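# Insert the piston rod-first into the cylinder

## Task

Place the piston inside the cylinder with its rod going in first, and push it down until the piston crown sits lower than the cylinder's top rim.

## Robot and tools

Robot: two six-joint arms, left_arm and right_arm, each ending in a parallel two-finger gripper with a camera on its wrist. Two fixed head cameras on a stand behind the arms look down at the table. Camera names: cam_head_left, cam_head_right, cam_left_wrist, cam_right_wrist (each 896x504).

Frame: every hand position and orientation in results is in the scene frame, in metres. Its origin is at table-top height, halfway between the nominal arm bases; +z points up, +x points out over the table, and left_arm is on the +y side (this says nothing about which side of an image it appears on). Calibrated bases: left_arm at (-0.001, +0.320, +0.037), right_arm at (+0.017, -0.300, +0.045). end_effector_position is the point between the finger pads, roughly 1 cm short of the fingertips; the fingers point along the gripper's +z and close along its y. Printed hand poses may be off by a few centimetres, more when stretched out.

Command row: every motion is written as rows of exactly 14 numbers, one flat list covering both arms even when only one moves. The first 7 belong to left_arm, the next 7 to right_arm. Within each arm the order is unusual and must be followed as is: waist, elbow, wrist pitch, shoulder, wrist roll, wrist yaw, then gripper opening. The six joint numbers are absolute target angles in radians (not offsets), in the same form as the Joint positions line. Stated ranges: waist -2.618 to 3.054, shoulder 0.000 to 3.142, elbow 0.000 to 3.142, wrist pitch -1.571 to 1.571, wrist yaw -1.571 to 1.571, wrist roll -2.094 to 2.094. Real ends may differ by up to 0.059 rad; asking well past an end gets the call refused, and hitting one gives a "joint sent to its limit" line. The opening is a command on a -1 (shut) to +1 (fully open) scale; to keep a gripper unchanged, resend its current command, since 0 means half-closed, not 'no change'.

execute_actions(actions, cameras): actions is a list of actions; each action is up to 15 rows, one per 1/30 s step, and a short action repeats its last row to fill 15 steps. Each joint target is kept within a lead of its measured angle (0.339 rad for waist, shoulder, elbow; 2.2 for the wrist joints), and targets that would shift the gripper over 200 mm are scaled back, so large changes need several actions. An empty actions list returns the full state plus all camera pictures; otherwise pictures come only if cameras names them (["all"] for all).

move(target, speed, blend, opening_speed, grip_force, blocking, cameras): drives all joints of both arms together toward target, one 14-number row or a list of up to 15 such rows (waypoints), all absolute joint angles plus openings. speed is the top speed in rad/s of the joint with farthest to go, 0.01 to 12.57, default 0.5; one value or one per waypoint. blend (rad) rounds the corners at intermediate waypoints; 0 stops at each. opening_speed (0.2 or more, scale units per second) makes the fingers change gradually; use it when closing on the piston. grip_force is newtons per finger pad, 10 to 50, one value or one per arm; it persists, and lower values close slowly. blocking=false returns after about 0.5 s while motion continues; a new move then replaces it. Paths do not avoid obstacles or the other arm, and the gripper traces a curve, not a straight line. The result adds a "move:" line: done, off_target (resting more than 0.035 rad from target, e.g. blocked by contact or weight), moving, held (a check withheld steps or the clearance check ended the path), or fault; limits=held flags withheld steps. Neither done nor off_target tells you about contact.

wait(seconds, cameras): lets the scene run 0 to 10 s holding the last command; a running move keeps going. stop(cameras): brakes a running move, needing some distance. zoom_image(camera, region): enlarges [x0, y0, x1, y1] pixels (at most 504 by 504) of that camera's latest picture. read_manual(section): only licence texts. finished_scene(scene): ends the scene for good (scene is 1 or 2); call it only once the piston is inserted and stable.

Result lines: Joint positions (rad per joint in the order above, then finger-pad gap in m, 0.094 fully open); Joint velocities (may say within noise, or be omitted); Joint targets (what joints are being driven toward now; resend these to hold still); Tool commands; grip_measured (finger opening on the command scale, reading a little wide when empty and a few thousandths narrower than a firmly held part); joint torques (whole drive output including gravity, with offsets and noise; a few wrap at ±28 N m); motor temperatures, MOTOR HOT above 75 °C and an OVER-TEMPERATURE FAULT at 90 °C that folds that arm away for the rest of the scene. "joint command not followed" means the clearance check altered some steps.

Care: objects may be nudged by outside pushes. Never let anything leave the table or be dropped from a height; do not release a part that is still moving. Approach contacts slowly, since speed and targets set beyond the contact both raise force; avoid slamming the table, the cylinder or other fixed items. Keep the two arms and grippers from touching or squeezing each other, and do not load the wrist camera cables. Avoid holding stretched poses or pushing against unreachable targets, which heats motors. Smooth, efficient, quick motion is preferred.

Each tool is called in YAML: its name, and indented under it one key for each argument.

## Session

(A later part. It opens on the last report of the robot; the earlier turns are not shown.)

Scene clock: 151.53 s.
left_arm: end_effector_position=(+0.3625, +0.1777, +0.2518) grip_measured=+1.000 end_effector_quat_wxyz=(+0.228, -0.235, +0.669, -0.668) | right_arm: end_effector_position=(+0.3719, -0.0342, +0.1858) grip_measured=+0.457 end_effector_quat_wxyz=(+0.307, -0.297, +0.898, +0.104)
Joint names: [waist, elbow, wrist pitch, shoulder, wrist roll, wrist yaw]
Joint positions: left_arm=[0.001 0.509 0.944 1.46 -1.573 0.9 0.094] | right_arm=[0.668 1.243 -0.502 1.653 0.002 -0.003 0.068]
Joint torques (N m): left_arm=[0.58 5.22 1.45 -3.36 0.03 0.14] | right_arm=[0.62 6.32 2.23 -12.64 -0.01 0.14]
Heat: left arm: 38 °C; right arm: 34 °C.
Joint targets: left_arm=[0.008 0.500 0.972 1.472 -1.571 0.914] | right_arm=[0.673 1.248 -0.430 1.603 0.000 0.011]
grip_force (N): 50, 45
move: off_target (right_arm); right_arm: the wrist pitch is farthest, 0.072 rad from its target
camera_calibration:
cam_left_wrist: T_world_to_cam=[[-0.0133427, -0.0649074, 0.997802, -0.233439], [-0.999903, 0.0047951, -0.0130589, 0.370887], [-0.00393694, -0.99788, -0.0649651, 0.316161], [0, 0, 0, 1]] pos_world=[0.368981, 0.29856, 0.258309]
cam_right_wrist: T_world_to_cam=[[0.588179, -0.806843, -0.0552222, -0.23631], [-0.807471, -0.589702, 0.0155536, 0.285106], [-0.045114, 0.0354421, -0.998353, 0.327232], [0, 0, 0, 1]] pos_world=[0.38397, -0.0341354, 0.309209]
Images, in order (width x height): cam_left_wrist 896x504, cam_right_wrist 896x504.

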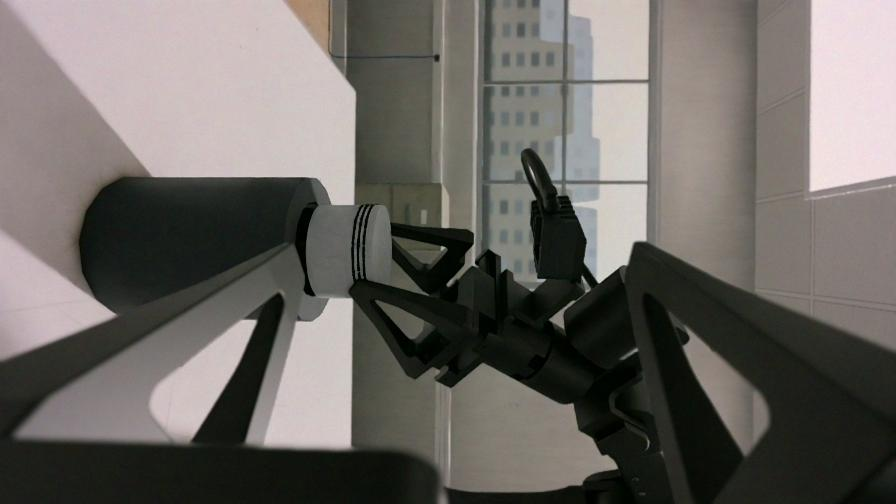

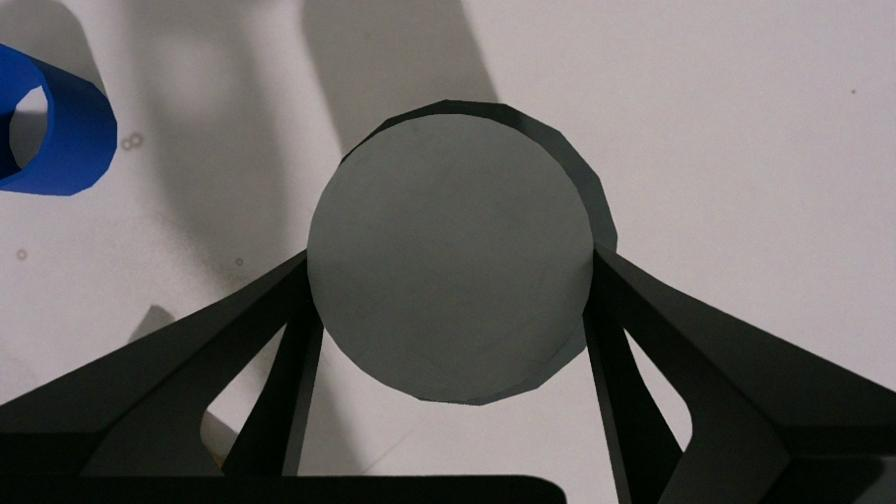

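move:
  target: [0.008, 0.5, 0.972, 1.472, -1.571, 0.9136, 1.0, 0.6575, 1.248, -0.43, 1.603, 0.0, 0.011, 0.25]
  speed: 0.1
  cameras: ["cam_left_wrist", "cam_right_wrist"]

zoom_image:
  camera: "cam_right_wrist"
  region: [280, 80, 620, 420]

zoom_image:
  camera: "cam_left_wrist"
  region: [270, 160, 430, 340]

Scene clock: 154.67 s.
left_arm: end_effector_position=(+0.3625, +0.1777, +0.2518) grip_measured=+1.000 end_effector_quat_wxyz=(+0.228, -0.235, +0.669, -0.668) | right_arm: end_effector_position=(+0.3730, -0.0355, +0.1859) grip_measured=+0.457 end_effector_quat_wxyz=(+0.307, -0.295, +0.899, +0.103)
Joint names: [waist, elbow, wrist pitch, shoulder, wrist roll, wrist yaw]
Joint positions: left_arm=[0.001 0.509 0.944 1.46 -1.573 0.9 0.094] | right_arm=[0.664 1.243 -0.502 1.653 0.002 -0.003 0.068]
Joint torques (N m): left_arm=[0.58 5.2 1.45 -3.36 0.03 0.13] | right_arm=[-0.53 6.3 2.22 -12.63 -0.03 0.17]
Heat: left arm: 38 °C; right arm: 35 °C.
Joint targets: left_arm=[0.008 0.500 0.972 1.472 -1.571 0.914] | right_arm=[0.658 1.248 -0.430 1.603 0.000 0.011]
grip_force (N): 50, 45
move: off_target (right_arm); right_arm: the wrist pitch is farthest, 0.072 rad from its target
camera_calibration:
cam_left_wrist: T_world_to_cam=[[-0.0133427, -0.0649074, 0.997802, -0.233439], [-0.999903, 0.0047951, -0.0130589, 0.370887], [-0.00393694, -0.99788, -0.0649651, 0.316161], [0, 0, 0, 1]] pos_world=[0.368981, 0.29856, 0.258309]
cam_right_wrist: T_world_to_cam=[[0.58512, -0.809061, -0.0552731, -0.236968], [-0.809714, -0.586629, 0.0151781, 0.286248], [-0.0447048, 0.0358744, -0.998356, 0.32729], [0, 0, 0, 1]] pos_world=[0.385065, -0.0355419, 0.309309]
Images, in order (width x height): cam_left_wrist 896x504, cam_right_wrist 896x504.

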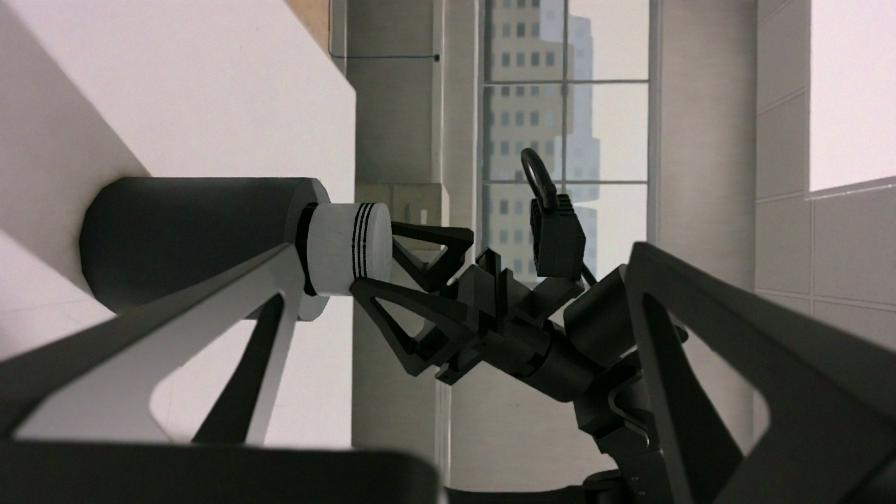

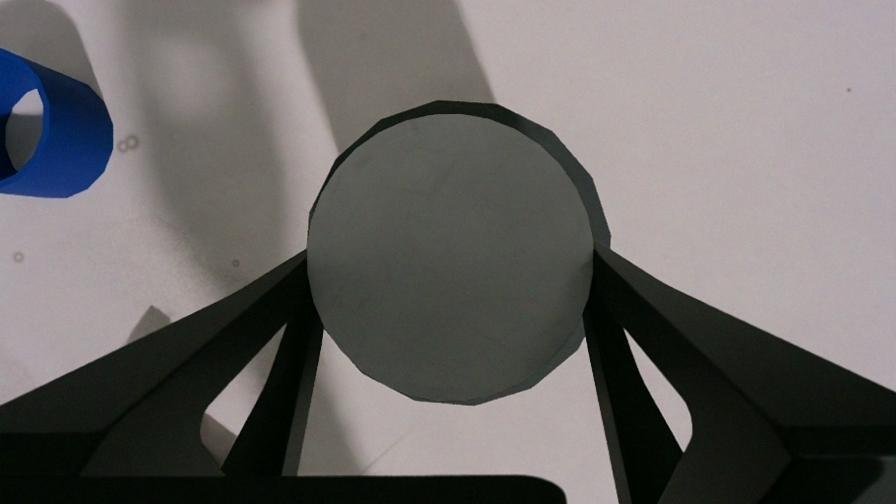

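Scaled by 1.482 from the camera's 896x504 image, which has a finer 1280x720 frame.

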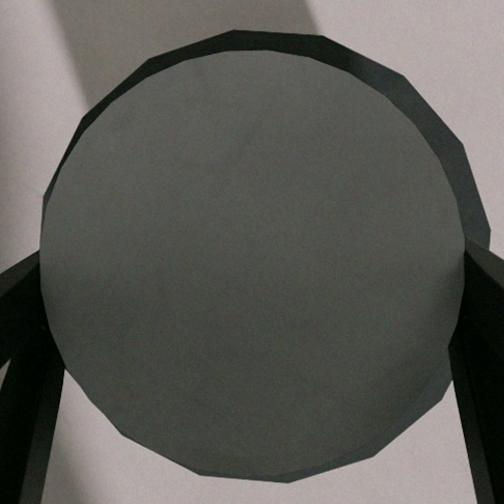

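Scaled by 2.800 from the camera's 896x504 image, which has a finer 1280x720 frame.

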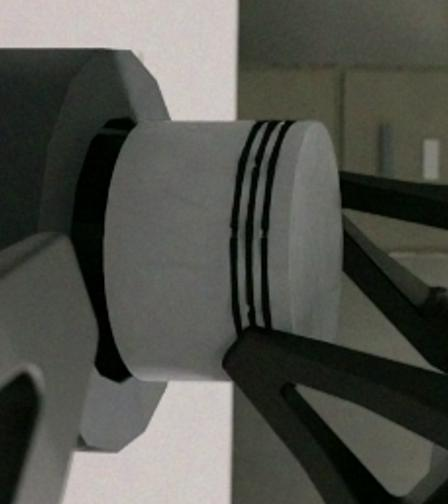

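move:
  target: [0.008, 0.5, 0.972, 1.472, -1.571, 0.9136, 1.0, 0.6575, 1.214, -0.389, 1.62, 0.0, 0.011, 0.25]
  speed: 0.05
  cameras: ["cam_left_wrist", "cam_right_wrist"]

zoom_image:
  camera: "cam_right_wrist"
  region: [280, 80, 620, 420]

zoom_image:
  camera: "cam_left_wrist"
  region: [270, 160, 430, 340]

Scene clock: 158.97 s.
left_arm: end_effector_position=(+0.3625, +0.1777, +0.2518) grip_measured=+1.000 end_effector_quat_wxyz=(+0.228, -0.235, +0.669, -0.668) | right_arm: end_effector_position=(+0.3733, -0.0353, +0.1796) grip_measured=+0.457 end_effector_quat_wxyz=(+0.311, -0.295, +0.897, +0.104)
Joint names: [waist, elbow, wrist pitch, shoulder, wrist roll, wrist yaw]
Joint positions: left_arm=[0.001 0.509 0.944 1.46 -1.573 0.9 0.094] | right_arm=[0.664 1.212 -0.461 1.653 0.002 -0.003 0.068]
Joint torques (N m): left_arm=[0.58 5.2 1.45 -3.36 0.03 0.13] | right_arm=[-0.62 6.08 2.24 -10.89 -0.01 0.15]
Heat: left arm: 39 °C; right arm: 35 °C.
Joint targets: left_arm=[0.008 0.500 0.972 1.472 -1.571 0.914] | right_arm=[0.658 1.214 -0.389 1.620 0.000 0.011]
grip_force (N): 50, 45
move: off_target (right_arm); right_arm: the wrist pitch is farthest, 0.072 rad from its target
camera_calibration:
cam_left_wrist: T_world_to_cam=[[-0.0133427, -0.0649074, 0.997802, -0.233439], [-0.999903, 0.0047951, -0.0130589, 0.370887], [-0.00393694, -0.99788, -0.0649651, 0.316161], [0, 0, 0, 1]] pos_world=[0.368981, 0.29856, 0.258309]
cam_right_wrist: T_world_to_cam=[[0.58553, -0.808762, -0.055312, -0.237418], [-0.809792, -0.586686, 0.00600717, 0.288396], [-0.0373092, 0.0412739, -0.998451, 0.318472], [0, 0, 0, 1]] pos_world=[0.384438, -0.0359614, 0.303114]
Images, in order (width x height): cam_left_wrist 896x504, cam_right_wrist 896x504.

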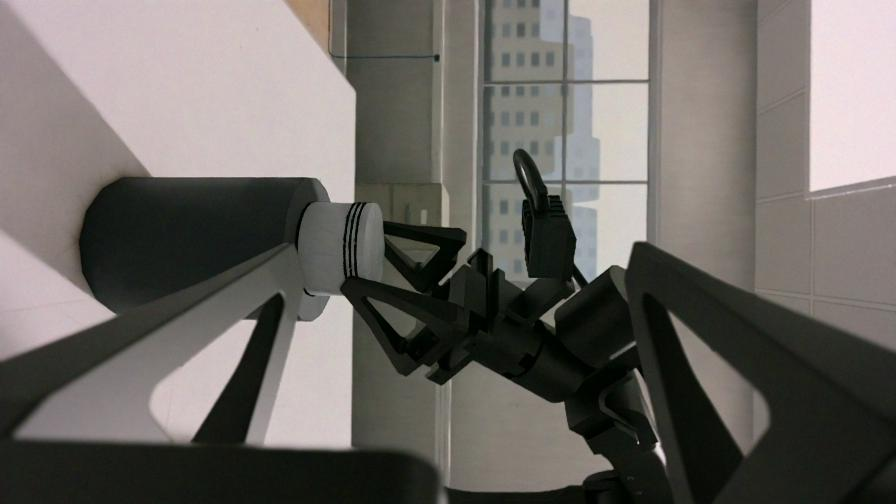

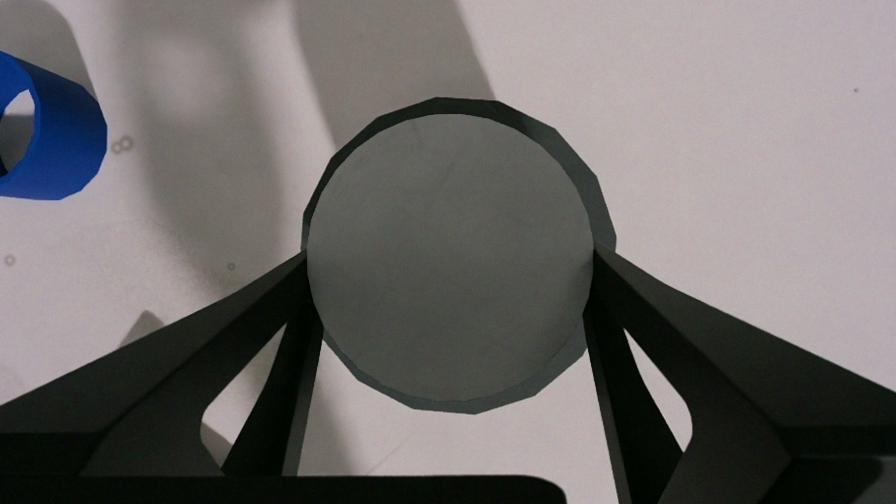

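Scaled by 1.482 from the camera's 896x504 image, which has a finer 1280x720 frame.

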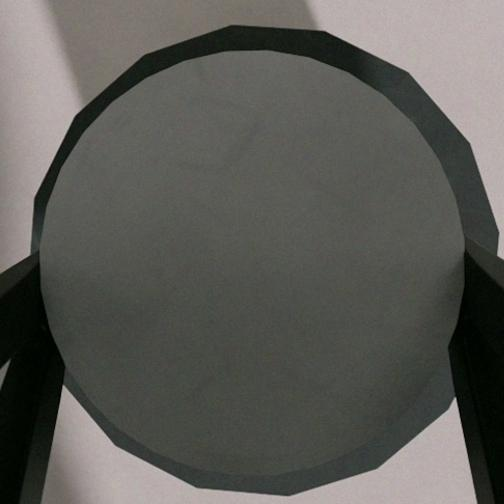

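Scaled by 2.800 from the camera's 896x504 image, which has a finer 1280x720 frame.

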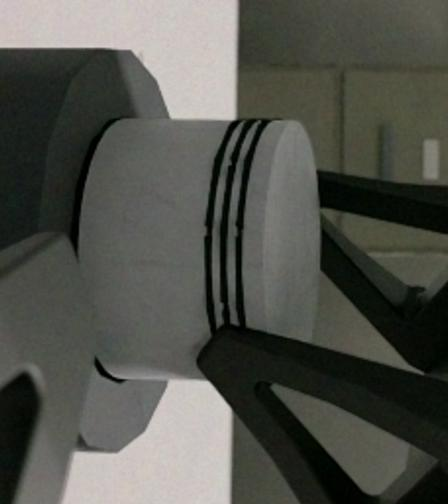

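move:
  target: [0.008, 0.5, 0.972, 1.472, -1.571, 0.9136, 1.0, 0.6575, 1.193, -0.365, 1.636, 0.0, 0.011, 0.25]
  speed: 0.05
  cameras: ["cam_left_wrist", "cam_right_wrist"]

zoom_image:
  camera: "cam_right_wrist"
  region: [280, 80, 620, 420]

zoom_image:
  camera: "cam_left_wrist"
  region: [270, 160, 430, 340]

Scene clock: 163.07 s.
left_arm: end_effector_position=(+0.3625, +0.1777, +0.2518) grip_measured=+1.000 end_effector_quat_wxyz=(+0.228, -0.235, +0.669, -0.668) | right_arm: end_effector_position=(+0.3750, -0.0344, +0.1775) grip_measured=+0.457 end_effector_quat_wxyz=(+0.318, -0.294, +0.895, +0.106)
Joint names: [waist, elbow, wrist pitch, shoulder, wrist roll, wrist yaw]
Joint positions: left_arm=[0.001 0.509 0.944 1.46 -1.573 0.9 0.094] | right_arm=[0.664 1.195 -0.43 1.653 0.002 -0.002 0.068]
Joint torques (N m): left_arm=[0.58 5.2 1.45 -3.37 0.03 0.13] | right_arm=[-0.53 5.82 2.2 -9.47 -0.01 0.12]
Heat: left arm: 39 °C; right arm: 35 °C.
Joint targets: left_arm=[0.008 0.500 0.972 1.472 -1.571 0.914] | right_arm=[0.658 1.193 -0.365 1.636 0.000 0.011]
grip_force (N): 50, 45
move: off_target (right_arm); right_arm: the wrist pitch is farthest, 0.065 rad from its target
camera_calibration:
cam_left_wrist: T_world_to_cam=[[-0.0133427, -0.0649074, 0.997802, -0.233439], [-0.999903, 0.0047951, -0.0130589, 0.370887], [-0.00393694, -0.99788, -0.0649651, 0.316161], [0, 0, 0, 1]] pos_world=[0.368981, 0.29856, 0.258309]
cam_right_wrist: T_world_to_cam=[[0.585422, -0.808908, -0.0542969, -0.237912], [-0.810336, -0.585908, -0.0081631, 0.293021], [-0.0252098, 0.0487776, -0.998491, 0.312119], [0, 0, 0, 1]] pos_world=[0.384594, -0.0359899, 0.301122]
Images, in order (width x height): cam_left_wrist 896x504, cam_right_wrist 896x504.

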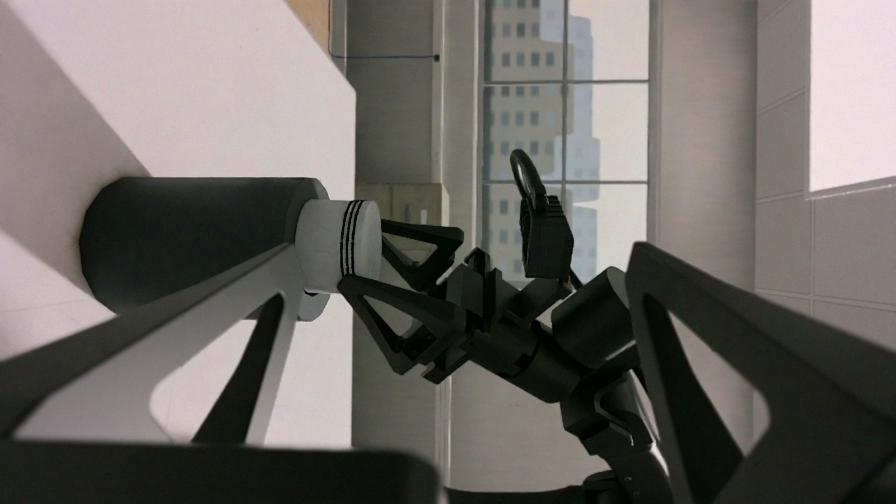

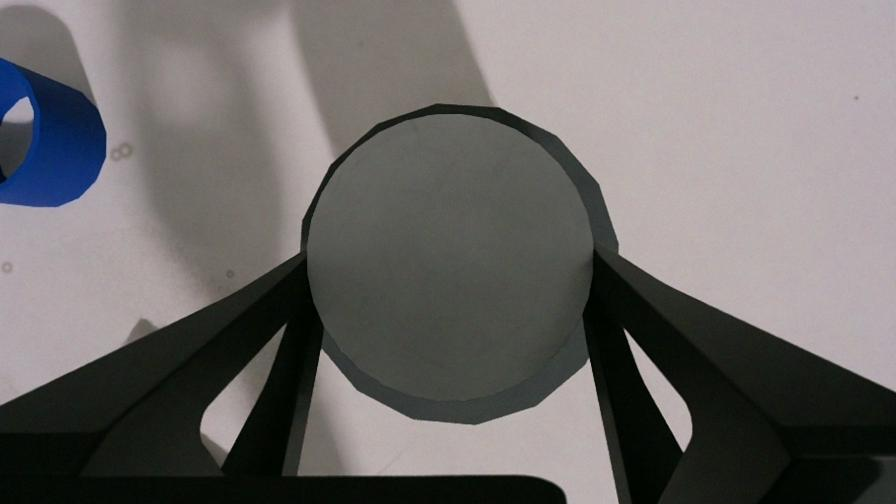

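Scaled by 1.482 from the camera's 896x504 image, which has a finer 1280x720 frame.

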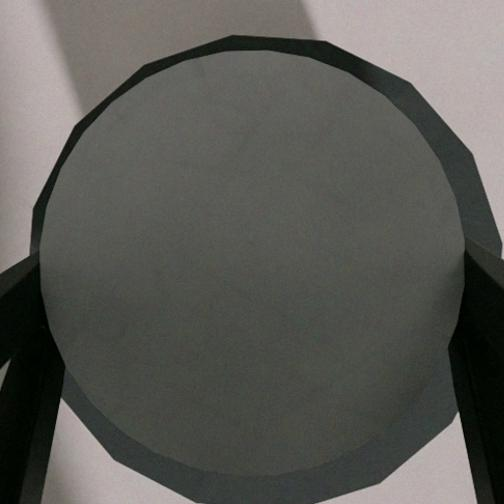

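Scaled by 2.800 from the camera's 896x504 image, which has a finer 1280x720 frame.

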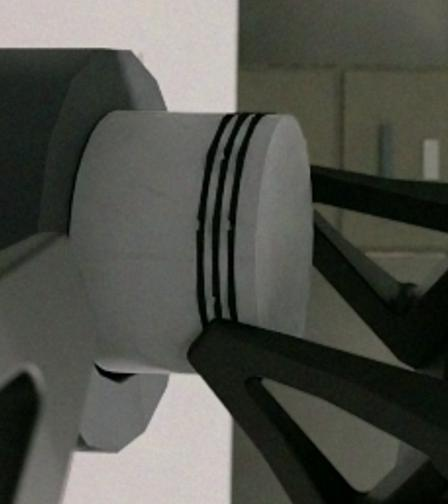

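move:
  target:
    - [0.008, 0.5, 0.972, 1.472, -1.571, 0.9136, 1.0, 0.6575, 1.332, -0.526, 1.596, 0.0, 0.011, 0.25]
    - [0.008, 0.5, 0.972, 1.472, -1.571, 0.9136, 1.0, 0.68, 1.332, -0.526, 1.596, 0.0, 0.011, 0.25]
    - [0.008, 0.5, 0.972, 1.472, -1.571, 0.9136, 1.0, 0.6585, 1.2577, -0.4424, 1.635, 0.0, 0.011, 0.25]
  speed: 0.15
  cameras: ["cam_left_wrist", "cam_right_wrist"]

zoom_image:
  camera: "cam_right_wrist"
  region: [280, 80, 620, 420]

zoom_image:
  camera: "cam_left_wrist"
  region: [270, 160, 430, 340]

Scene clock: 171.23 s.
left_arm: end_effector_position=(+0.3625, +0.1777, +0.2518) grip_measured=+1.000 end_effector_quat_wxyz=(+0.228, -0.235, +0.669, -0.668) | right_arm: end_effector_position=(+0.3734, -0.0358, +0.1900) grip_measured=+0.457 end_effector_quat_wxyz=(+0.308, -0.295, +0.899, +0.102)
Joint names: [waist, elbow, wrist pitch, shoulder, wrist roll, wrist yaw]
Joint positions: left_arm=[0.001 0.509 0.944 1.46 -1.573 0.9 0.094] | right_arm=[0.664 1.255 -0.514 1.65 0.002 -0.001 0.068]
Joint torques (N m): left_arm=[0.58 5.2 1.45 -3.36 0.03 0.13] | right_arm=[-0.54 6.23 2.24 -9.17 0 0.12]
Heat: left arm: 39 °C; right arm: 35 °C.
Joint targets: left_arm=[0.008 0.500 0.972 1.472 -1.571 0.914] | right_arm=[0.658 1.258 -0.442 1.635 0.000 0.011]
grip_force (N): 50, 45
move: off_target (right_arm); right_arm: the wrist pitch is farthest, 0.072 rad from its target
camera_calibration:
cam_left_wrist: T_world_to_cam=[[-0.0133427, -0.0649074, 0.997802, -0.233439], [-0.999903, 0.0047951, -0.0130589, 0.370887], [-0.00393694, -0.99788, -0.0649651, 0.316161], [0, 0, 0, 1]] pos_world=[0.368981, 0.29856, 0.258309]
cam_right_wrist: T_world_to_cam=[[0.584027, -0.809992, -0.0531447, -0.237252], [-0.810672, -0.585359, 0.0128324, 0.287147], [-0.0415029, 0.0355885, -0.998504, 0.330302], [0, 0, 0, 1]] pos_world=[0.385052, -0.0358429, 0.313514]
Images, in order (width x height): cam_left_wrist 896x504, cam_right_wrist 896x504.

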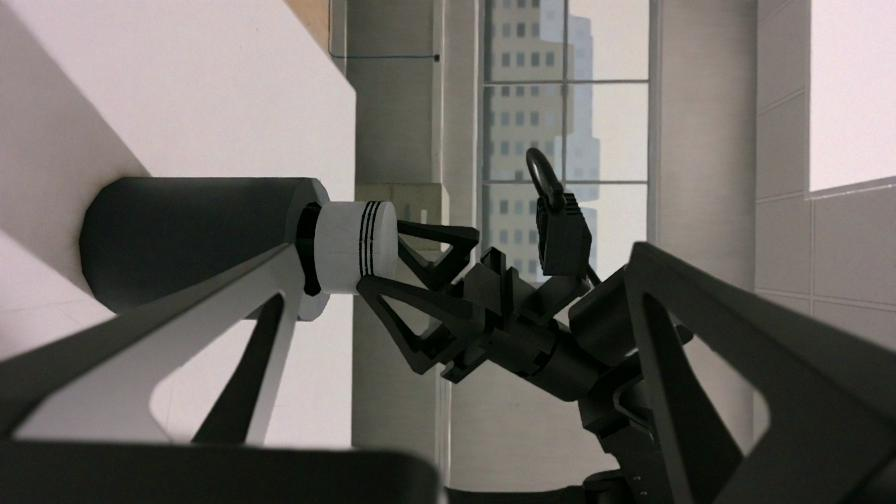

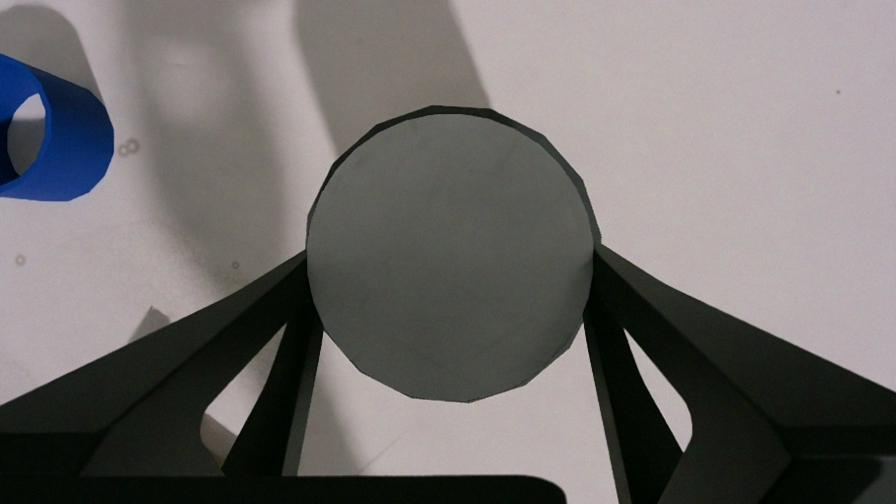

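Scaled by 1.482 from the camera's 896x504 image, which has a finer 1280x720 frame.

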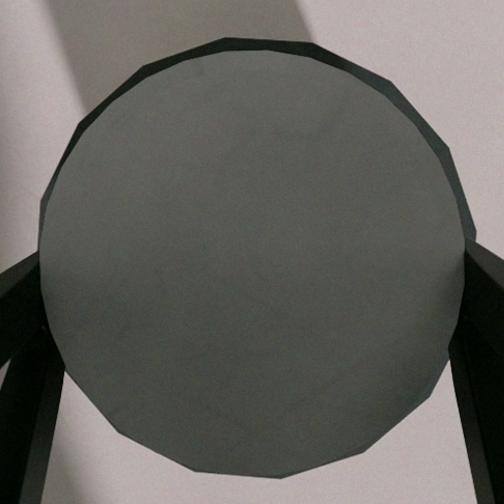

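Scaled by 2.800 from the camera's 896x504 image, which has a finer 1280x720 frame.

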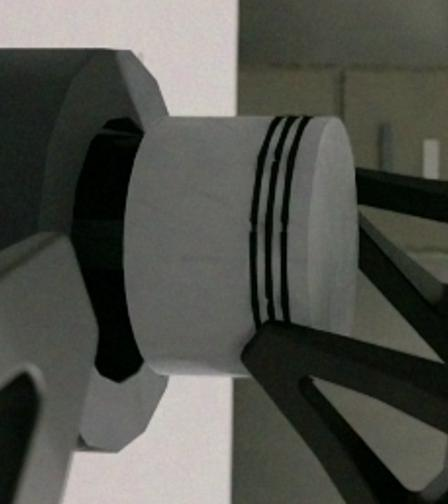

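move:
  target: [0.008, 0.5, 0.972, 1.472, -1.571, 0.9136, 1.0, 0.674, 1.2577, -0.4424, 1.635, 0.0, 0.011, 0.25]
  speed: 0.1
  cameras: ["cam_left_wrist", "cam_right_wrist"]

zoom_image:
  camera: "cam_right_wrist"
  region: [280, 80, 620, 420]

zoom_image:
  camera: "cam_left_wrist"
  region: [270, 160, 430, 340]

Scene clock: 174.97 s.
left_arm: end_effector_position=(+0.3625, +0.1777, +0.2518) grip_measured=+1.000 end_effector_quat_wxyz=(+0.228, -0.235, +0.669, -0.668) | right_arm: end_effector_position=(+0.3724, -0.0344, +0.1900) grip_measured=+0.457 end_effector_quat_wxyz=(+0.308, -0.296, +0.898, +0.103)
Joint names: [waist, elbow, wrist pitch, shoulder, wrist roll, wrist yaw]
Joint positions: left_arm=[0.001 0.509 0.944 1.46 -1.573 0.9 0.094] | right_arm=[0.668 1.255 -0.514 1.65 0.002 -0.001 0.068]
Joint torques (N m): left_arm=[0.59 5.2 1.45 -3.34 0.03 0.13] | right_arm=[0.64 6.13 2.2 -9.2 0.02 0.12]
Heat: left arm: 39 °C; right arm: 35 °C.
Joint targets: left_arm=[0.008 0.500 0.972 1.472 -1.571 0.914] | right_arm=[0.674 1.258 -0.442 1.635 0.000 0.011]
grip_force (N): 50, 45
move: off_target (right_arm); right_arm: the wrist pitch is farthest, 0.072 rad from its target
camera_calibration:
cam_left_wrist: T_world_to_cam=[[-0.0133427, -0.0649074, 0.997802, -0.233439], [-0.999903, 0.0047951, -0.0130589, 0.370887], [-0.00393694, -0.99788, -0.0649651, 0.316161], [0, 0, 0, 1]] pos_world=[0.368981, 0.29856, 0.258309]
cam_right_wrist: T_world_to_cam=[[0.587099, -0.807764, -0.0532091, -0.236615], [-0.808439, -0.588439, 0.0128774, 0.286185], [-0.0417122, 0.035456, -0.9985, 0.330285], [0, 0, 0, 1]] pos_world=[0.384057, -0.0344375, 0.313514]
Images, in order (width x height): cam_left_wrist 896x504, cam_right_wrist 896x504.

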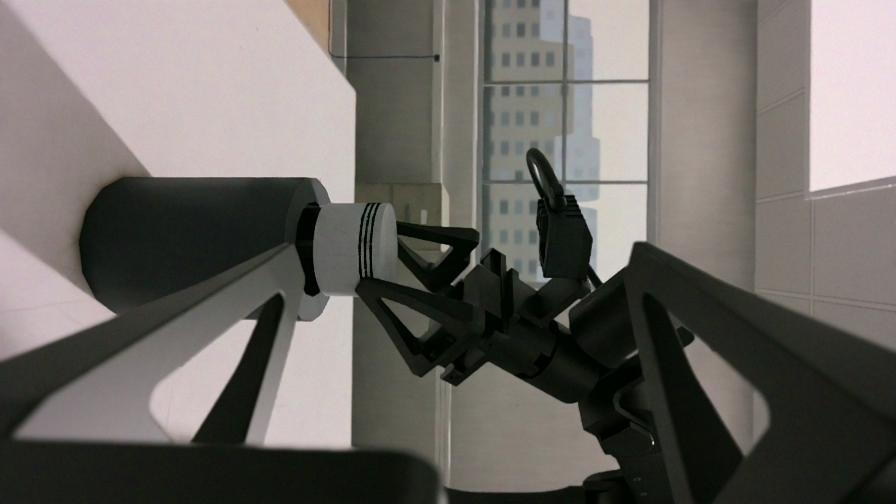

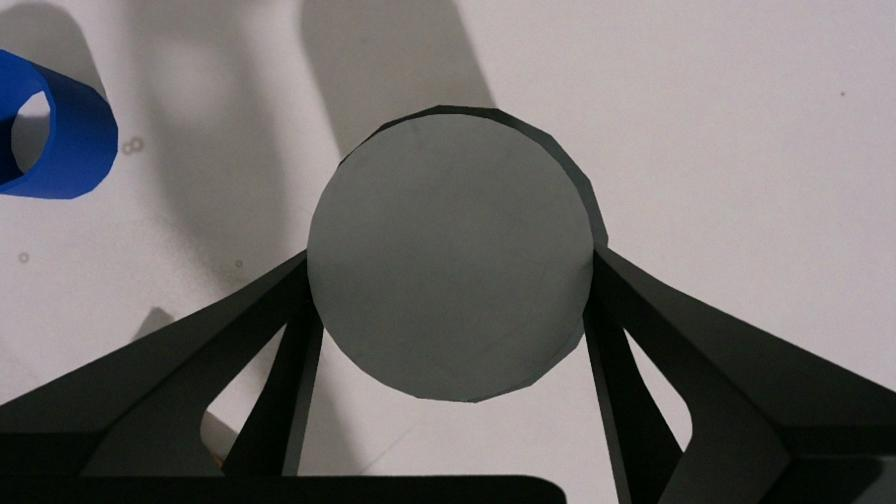

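Scaled by 1.482 from the camera's 896x504 image, which has a finer 1280x720 frame.

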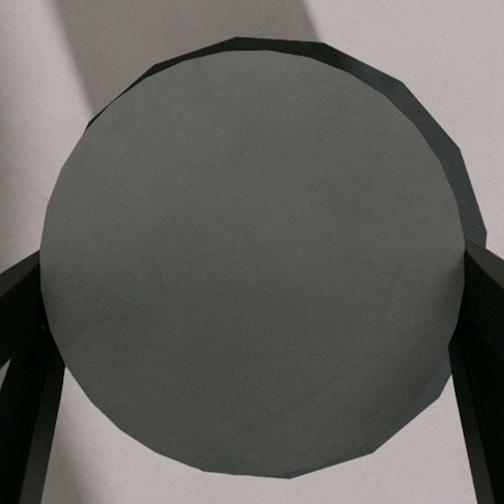

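Scaled by 2.800 from the camera's 896x504 image, which has a finer 1280x720 frame.

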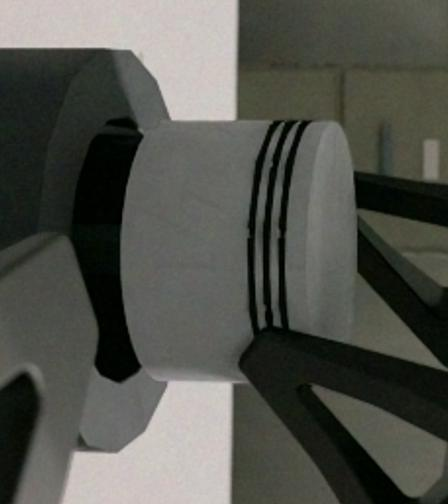

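move:
  target: [0.008, 0.5, 0.972, 1.472, -1.571, 0.9136, 1.0, 0.674, 1.2247, -0.4027, 1.642, 0.0, 0.011, 0.25]
  speed: 0.05
  cameras: ["cam_left_wrist", "cam_right_wrist"]

zoom_image:
  camera: "cam_right_wrist"
  region: [280, 80, 620, 420]

zoom_image:
  camera: "cam_left_wrist"
  region: [270, 160, 430, 340]

Scene clock: 177.33 s.
left_arm: end_effector_position=(+0.3625, +0.1777, +0.2518) grip_measured=+1.000 end_effector_quat_wxyz=(+0.228, -0.235, +0.669, -0.668) | right_arm: end_effector_position=(+0.3725, -0.0344, +0.1833) grip_measured=+0.457 end_effector_quat_wxyz=(+0.311, -0.296, +0.897, +0.104)
Joint names: [waist, elbow, wrist pitch, shoulder, wrist roll, wrist yaw]
Joint positions: left_arm=[0.001 0.509 0.944 1.46 -1.573 0.9 0.094] | right_arm=[0.668 1.223 -0.475 1.65 0.002 -0.001 0.068]
Joint torques (N m): left_arm=[0.58 5.2 1.46 -3.36 0.03 0.14] | right_arm=[0.66 6.08 2.25 -8.47 0.03 0.11]
Heat: left arm: 40 °C; right arm: 35 °C.
Joint targets: left_arm=[0.008 0.500 0.972 1.472 -1.571 0.914] | right_arm=[0.674 1.225 -0.403 1.642 0.000 0.011]
grip_force (N): 50, 45
move: off_target (right_arm); right_arm: the wrist pitch is farthest, 0.072 rad from its target
camera_calibration:
cam_left_wrist: T_world_to_cam=[[-0.0133427, -0.0649074, 0.997802, -0.233439], [-0.999903, 0.0047951, -0.0130589, 0.370887], [-0.00393694, -0.99788, -0.0649651, 0.316161], [0, 0, 0, 1]] pos_world=[0.368981, 0.29856, 0.258309]
cam_right_wrist: T_world_to_cam=[[0.58736, -0.80757, -0.0532771, -0.237015], [-0.808528, -0.58843, 0.00565285, 0.287775], [-0.0359149, 0.0397558, -0.998564, 0.321534], [0, 0, 0, 1]] pos_world=[0.383435, -0.0348531, 0.306818]
Images, in order (width x height): cam_left_wrist 896x504, cam_right_wrist 896x504.

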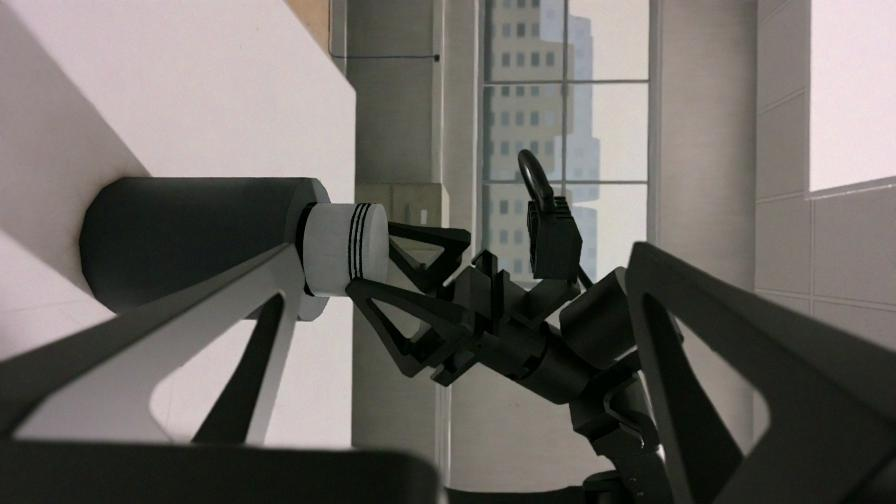

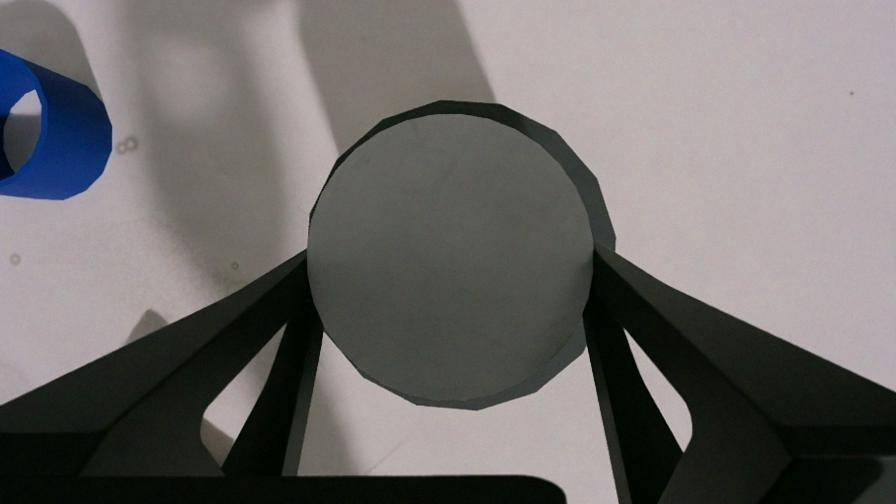

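Scaled by 1.482 from the camera's 896x504 image, which has a finer 1280x720 frame.

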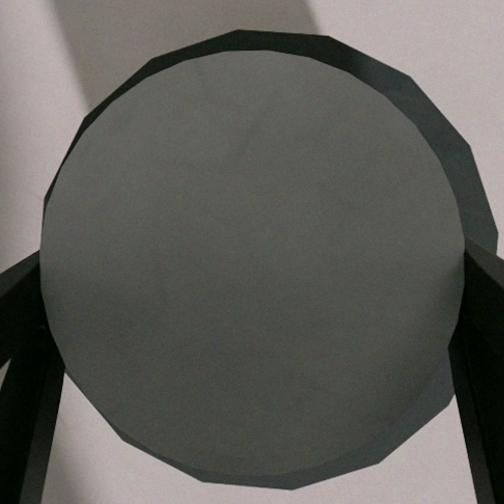

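Scaled by 2.800 from the camera's 896x504 image, which has a finer 1280x720 frame.

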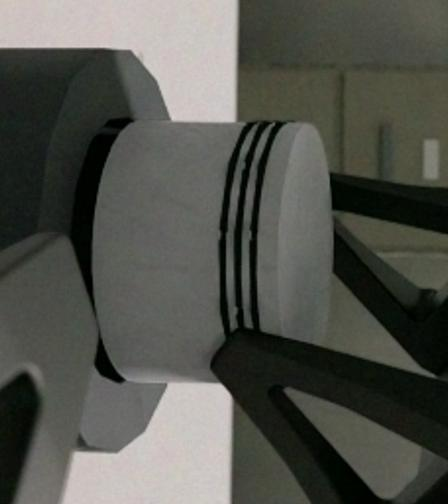

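move:
  target:
    - [0.008, 0.5, 0.972, 1.472, -1.571, 0.9136, 1.0, 0.674, 1.332, -0.526, 1.596, 0.0, 0.011, 0.25]
    - [0.008, 0.5, 0.972, 1.472, -1.571, 0.9136, 1.0, 0.674, 1.1993, -0.3708, 1.6484, 0.0, 0.011, 0.25]
  speed: 0.12
  cameras: ["cam_left_wrist", "cam_right_wrist"]

zoom_image:
  camera: "cam_right_wrist"
  region: [280, 80, 620, 420]

zoom_image:
  camera: "cam_left_wrist"
  region: [270, 160, 430, 340]

Scene clock: 182.90 s.
left_arm: end_effector_position=(+0.3625, +0.1777, +0.2518) grip_measured=+1.000 end_effector_quat_wxyz=(+0.228, -0.235, +0.669, -0.668) | right_arm: end_effector_position=(+0.3727, -0.0343, +0.1781) grip_measured=+0.457 end_effector_quat_wxyz=(+0.315, -0.296, +0.896, +0.105)
Joint names: [waist, elbow, wrist pitch, shoulder, wrist roll, wrist yaw]
Joint positions: left_arm=[0.001 0.509 0.944 1.46 -1.573 0.9 0.094] | right_arm=[0.668 1.198 -0.443 1.65 0.002 0 0.068]
Joint torques (N m): left_arm=[0.59 5.2 1.45 -3.34 0.04 0.14] | right_arm=[0.73 6.09 2.25 -7.92 -0.02 0.12]
Heat: left arm: 40 °C; right arm: 35 °C.
Joint targets: left_arm=[0.008 0.500 0.972 1.472 -1.571 0.914] | right_arm=[0.674 1.199 -0.371 1.649 0.000 0.011]
grip_force (N): 50, 45
move: off_target (right_arm); right_arm: the wrist pitch is farthest, 0.072 rad from its target
camera_calibration:
cam_left_wrist: T_world_to_cam=[[-0.0133427, -0.0649074, 0.997802, -0.233439], [-0.999903, 0.0047951, -0.0130589, 0.370887], [-0.00393694, -0.99788, -0.0649651, 0.316161], [0, 0, 0, 1]] pos_world=[0.368981, 0.29856, 0.258309]
cam_right_wrist: T_world_to_cam=[[0.587717, -0.807342, -0.0527975, -0.237587], [-0.808509, -0.588482, -0.00130483, 0.28923], [-0.0300169, 0.0434541, -0.998604, 0.314327], [0, 0, 0, 1]] pos_world=[0.382914, -0.0352665, 0.301722]
Images, in order (width x height): cam_left_wrist 896x504, cam_right_wrist 896x504.

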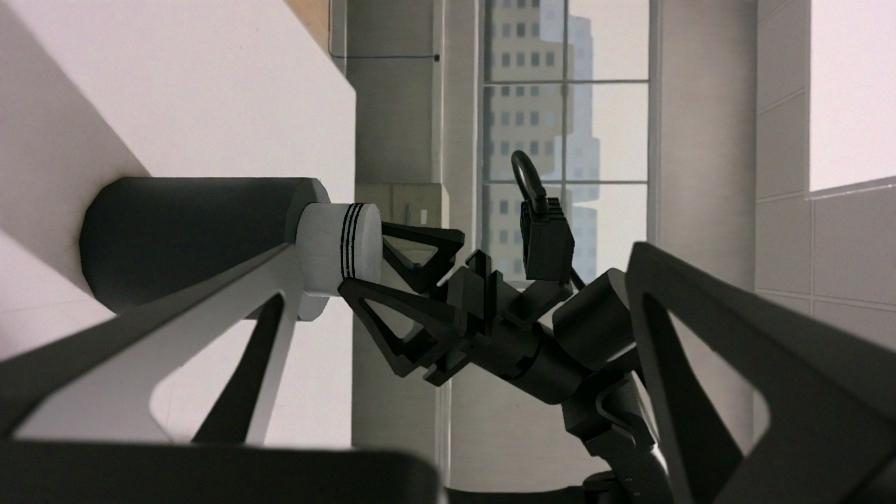

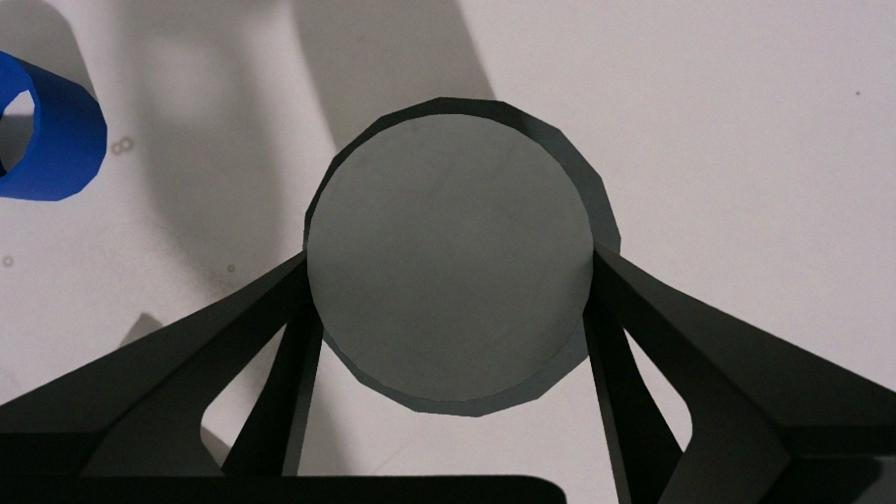

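Scaled by 1.482 from the camera's 896x504 image, which has a finer 1280x720 frame.

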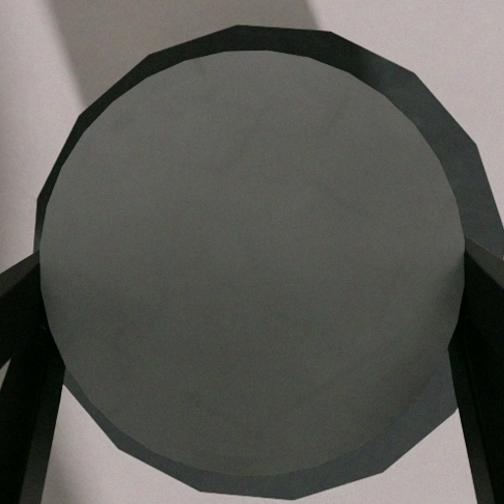

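Scaled by 2.800 from the camera's 896x504 image, which has a finer 1280x720 frame.

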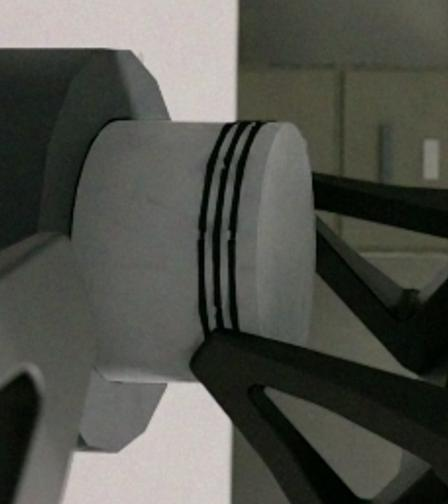

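move:
  target: [0.008, 0.5, 0.972, 1.472, -1.571, 0.9136, 1.0, 0.674, 1.193, -0.363, 1.667, 0.0, 0.011, 0.25]
  speed: 0.05
  cameras: ["cam_left_wrist", "cam_right_wrist"]

zoom_image:
  camera: "cam_right_wrist"
  region: [280, 80, 620, 420]

zoom_image:
  camera: "cam_left_wrist"
  region: [270, 160, 430, 340]

Scene clock: 185.53 s.
left_arm: end_effector_position=(+0.3625, +0.1777, +0.2518) grip_measured=+1.000 end_effector_quat_wxyz=(+0.228, -0.235, +0.669, -0.668) | right_arm: end_effector_position=(+0.3773, -0.0309, +0.1775) grip_measured=+0.457 end_effector_quat_wxyz=(+0.322, -0.295, +0.893, +0.107)
Joint names: [waist, elbow, wrist pitch, shoulder, wrist roll, wrist yaw]
Joint positions: left_arm=[0.001 0.509 0.944 1.46 -1.573 0.9 0.094] | right_arm=[0.668 1.198 -0.414 1.662 0.002 0 0.068]
Joint velocities: left_arm=[within noise] | right_arm=[-0.012 -0.002 0.007 0.002 -0.022 -0.154 0.001]
Joint torques (N m): left_arm=[0.57 5.2 1.45 -3.36 0.03 0.13] | right_arm=[0.68 5.63 2 -7.5 0 0.12]
Heat: left arm: 40 °C; right arm: 35 °C.
Joint targets: left_arm=[0.008 0.500 0.972 1.472 -1.571 0.914] | right_arm=[0.674 1.193 -0.363 1.667 0.000 0.011]
grip_force (N): 50, 45
move: off_target (right_arm); right_arm: the wrist pitch is farthest, 0.051 rad from its target
camera_calibration:
cam_left_wrist: T_world_to_cam=[[-0.0133427, -0.0649074, 0.997802, -0.233439], [-0.999903, 0.0047951, -0.0130589, 0.370887], [-0.00393694, -0.99788, -0.0649651, 0.316161], [0, 0, 0, 1]] pos_world=[0.368981, 0.29856, 0.258309]
cam_right_wrist: T_world_to_cam=[[0.588462, -0.806787, -0.0529845, -0.237819], [-0.808354, -0.58842, -0.0180435, 0.297871], [-0.0166199, 0.0534481, -0.998432, 0.308839], [0, 0, 0, 1]] pos_world=[0.385866, -0.0331027, 0.301129]
Images, in order (width x height): cam_left_wrist 896x504, cam_right_wrist 896x504.

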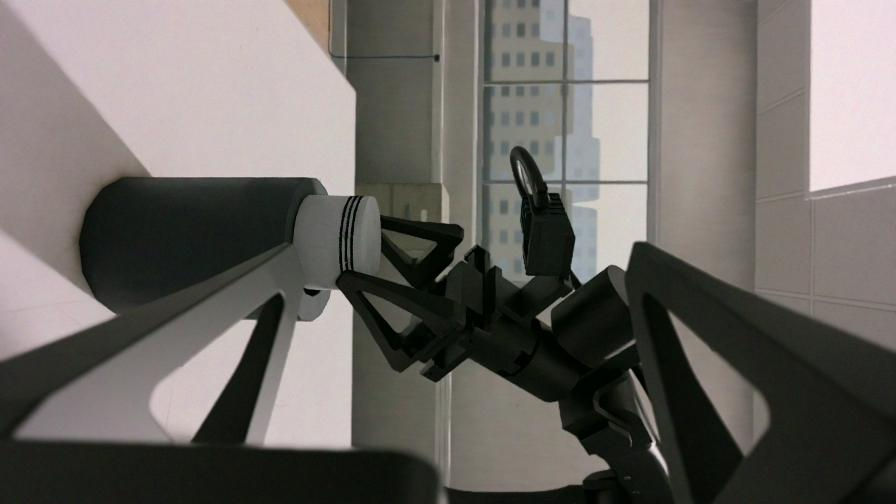

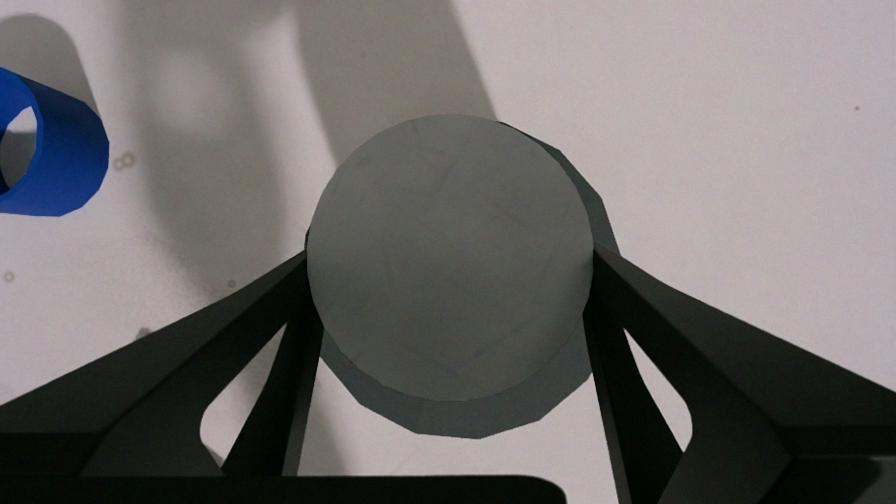

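Scaled by 1.482 from the camera's 896x504 image, which has a finer 1280x720 frame.

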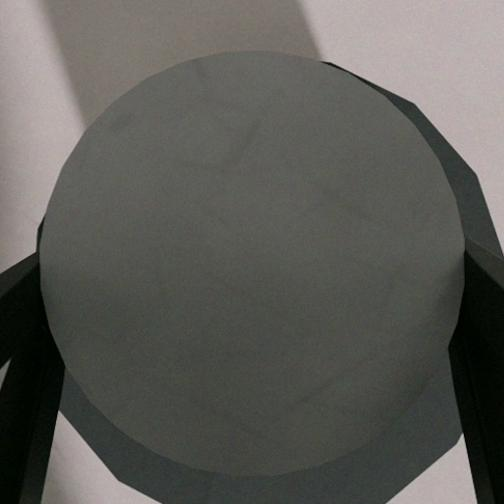

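Scaled by 2.800 from the camera's 896x504 image, which has a finer 1280x720 frame.

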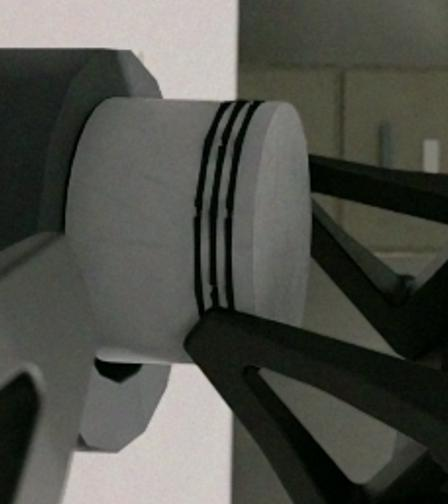

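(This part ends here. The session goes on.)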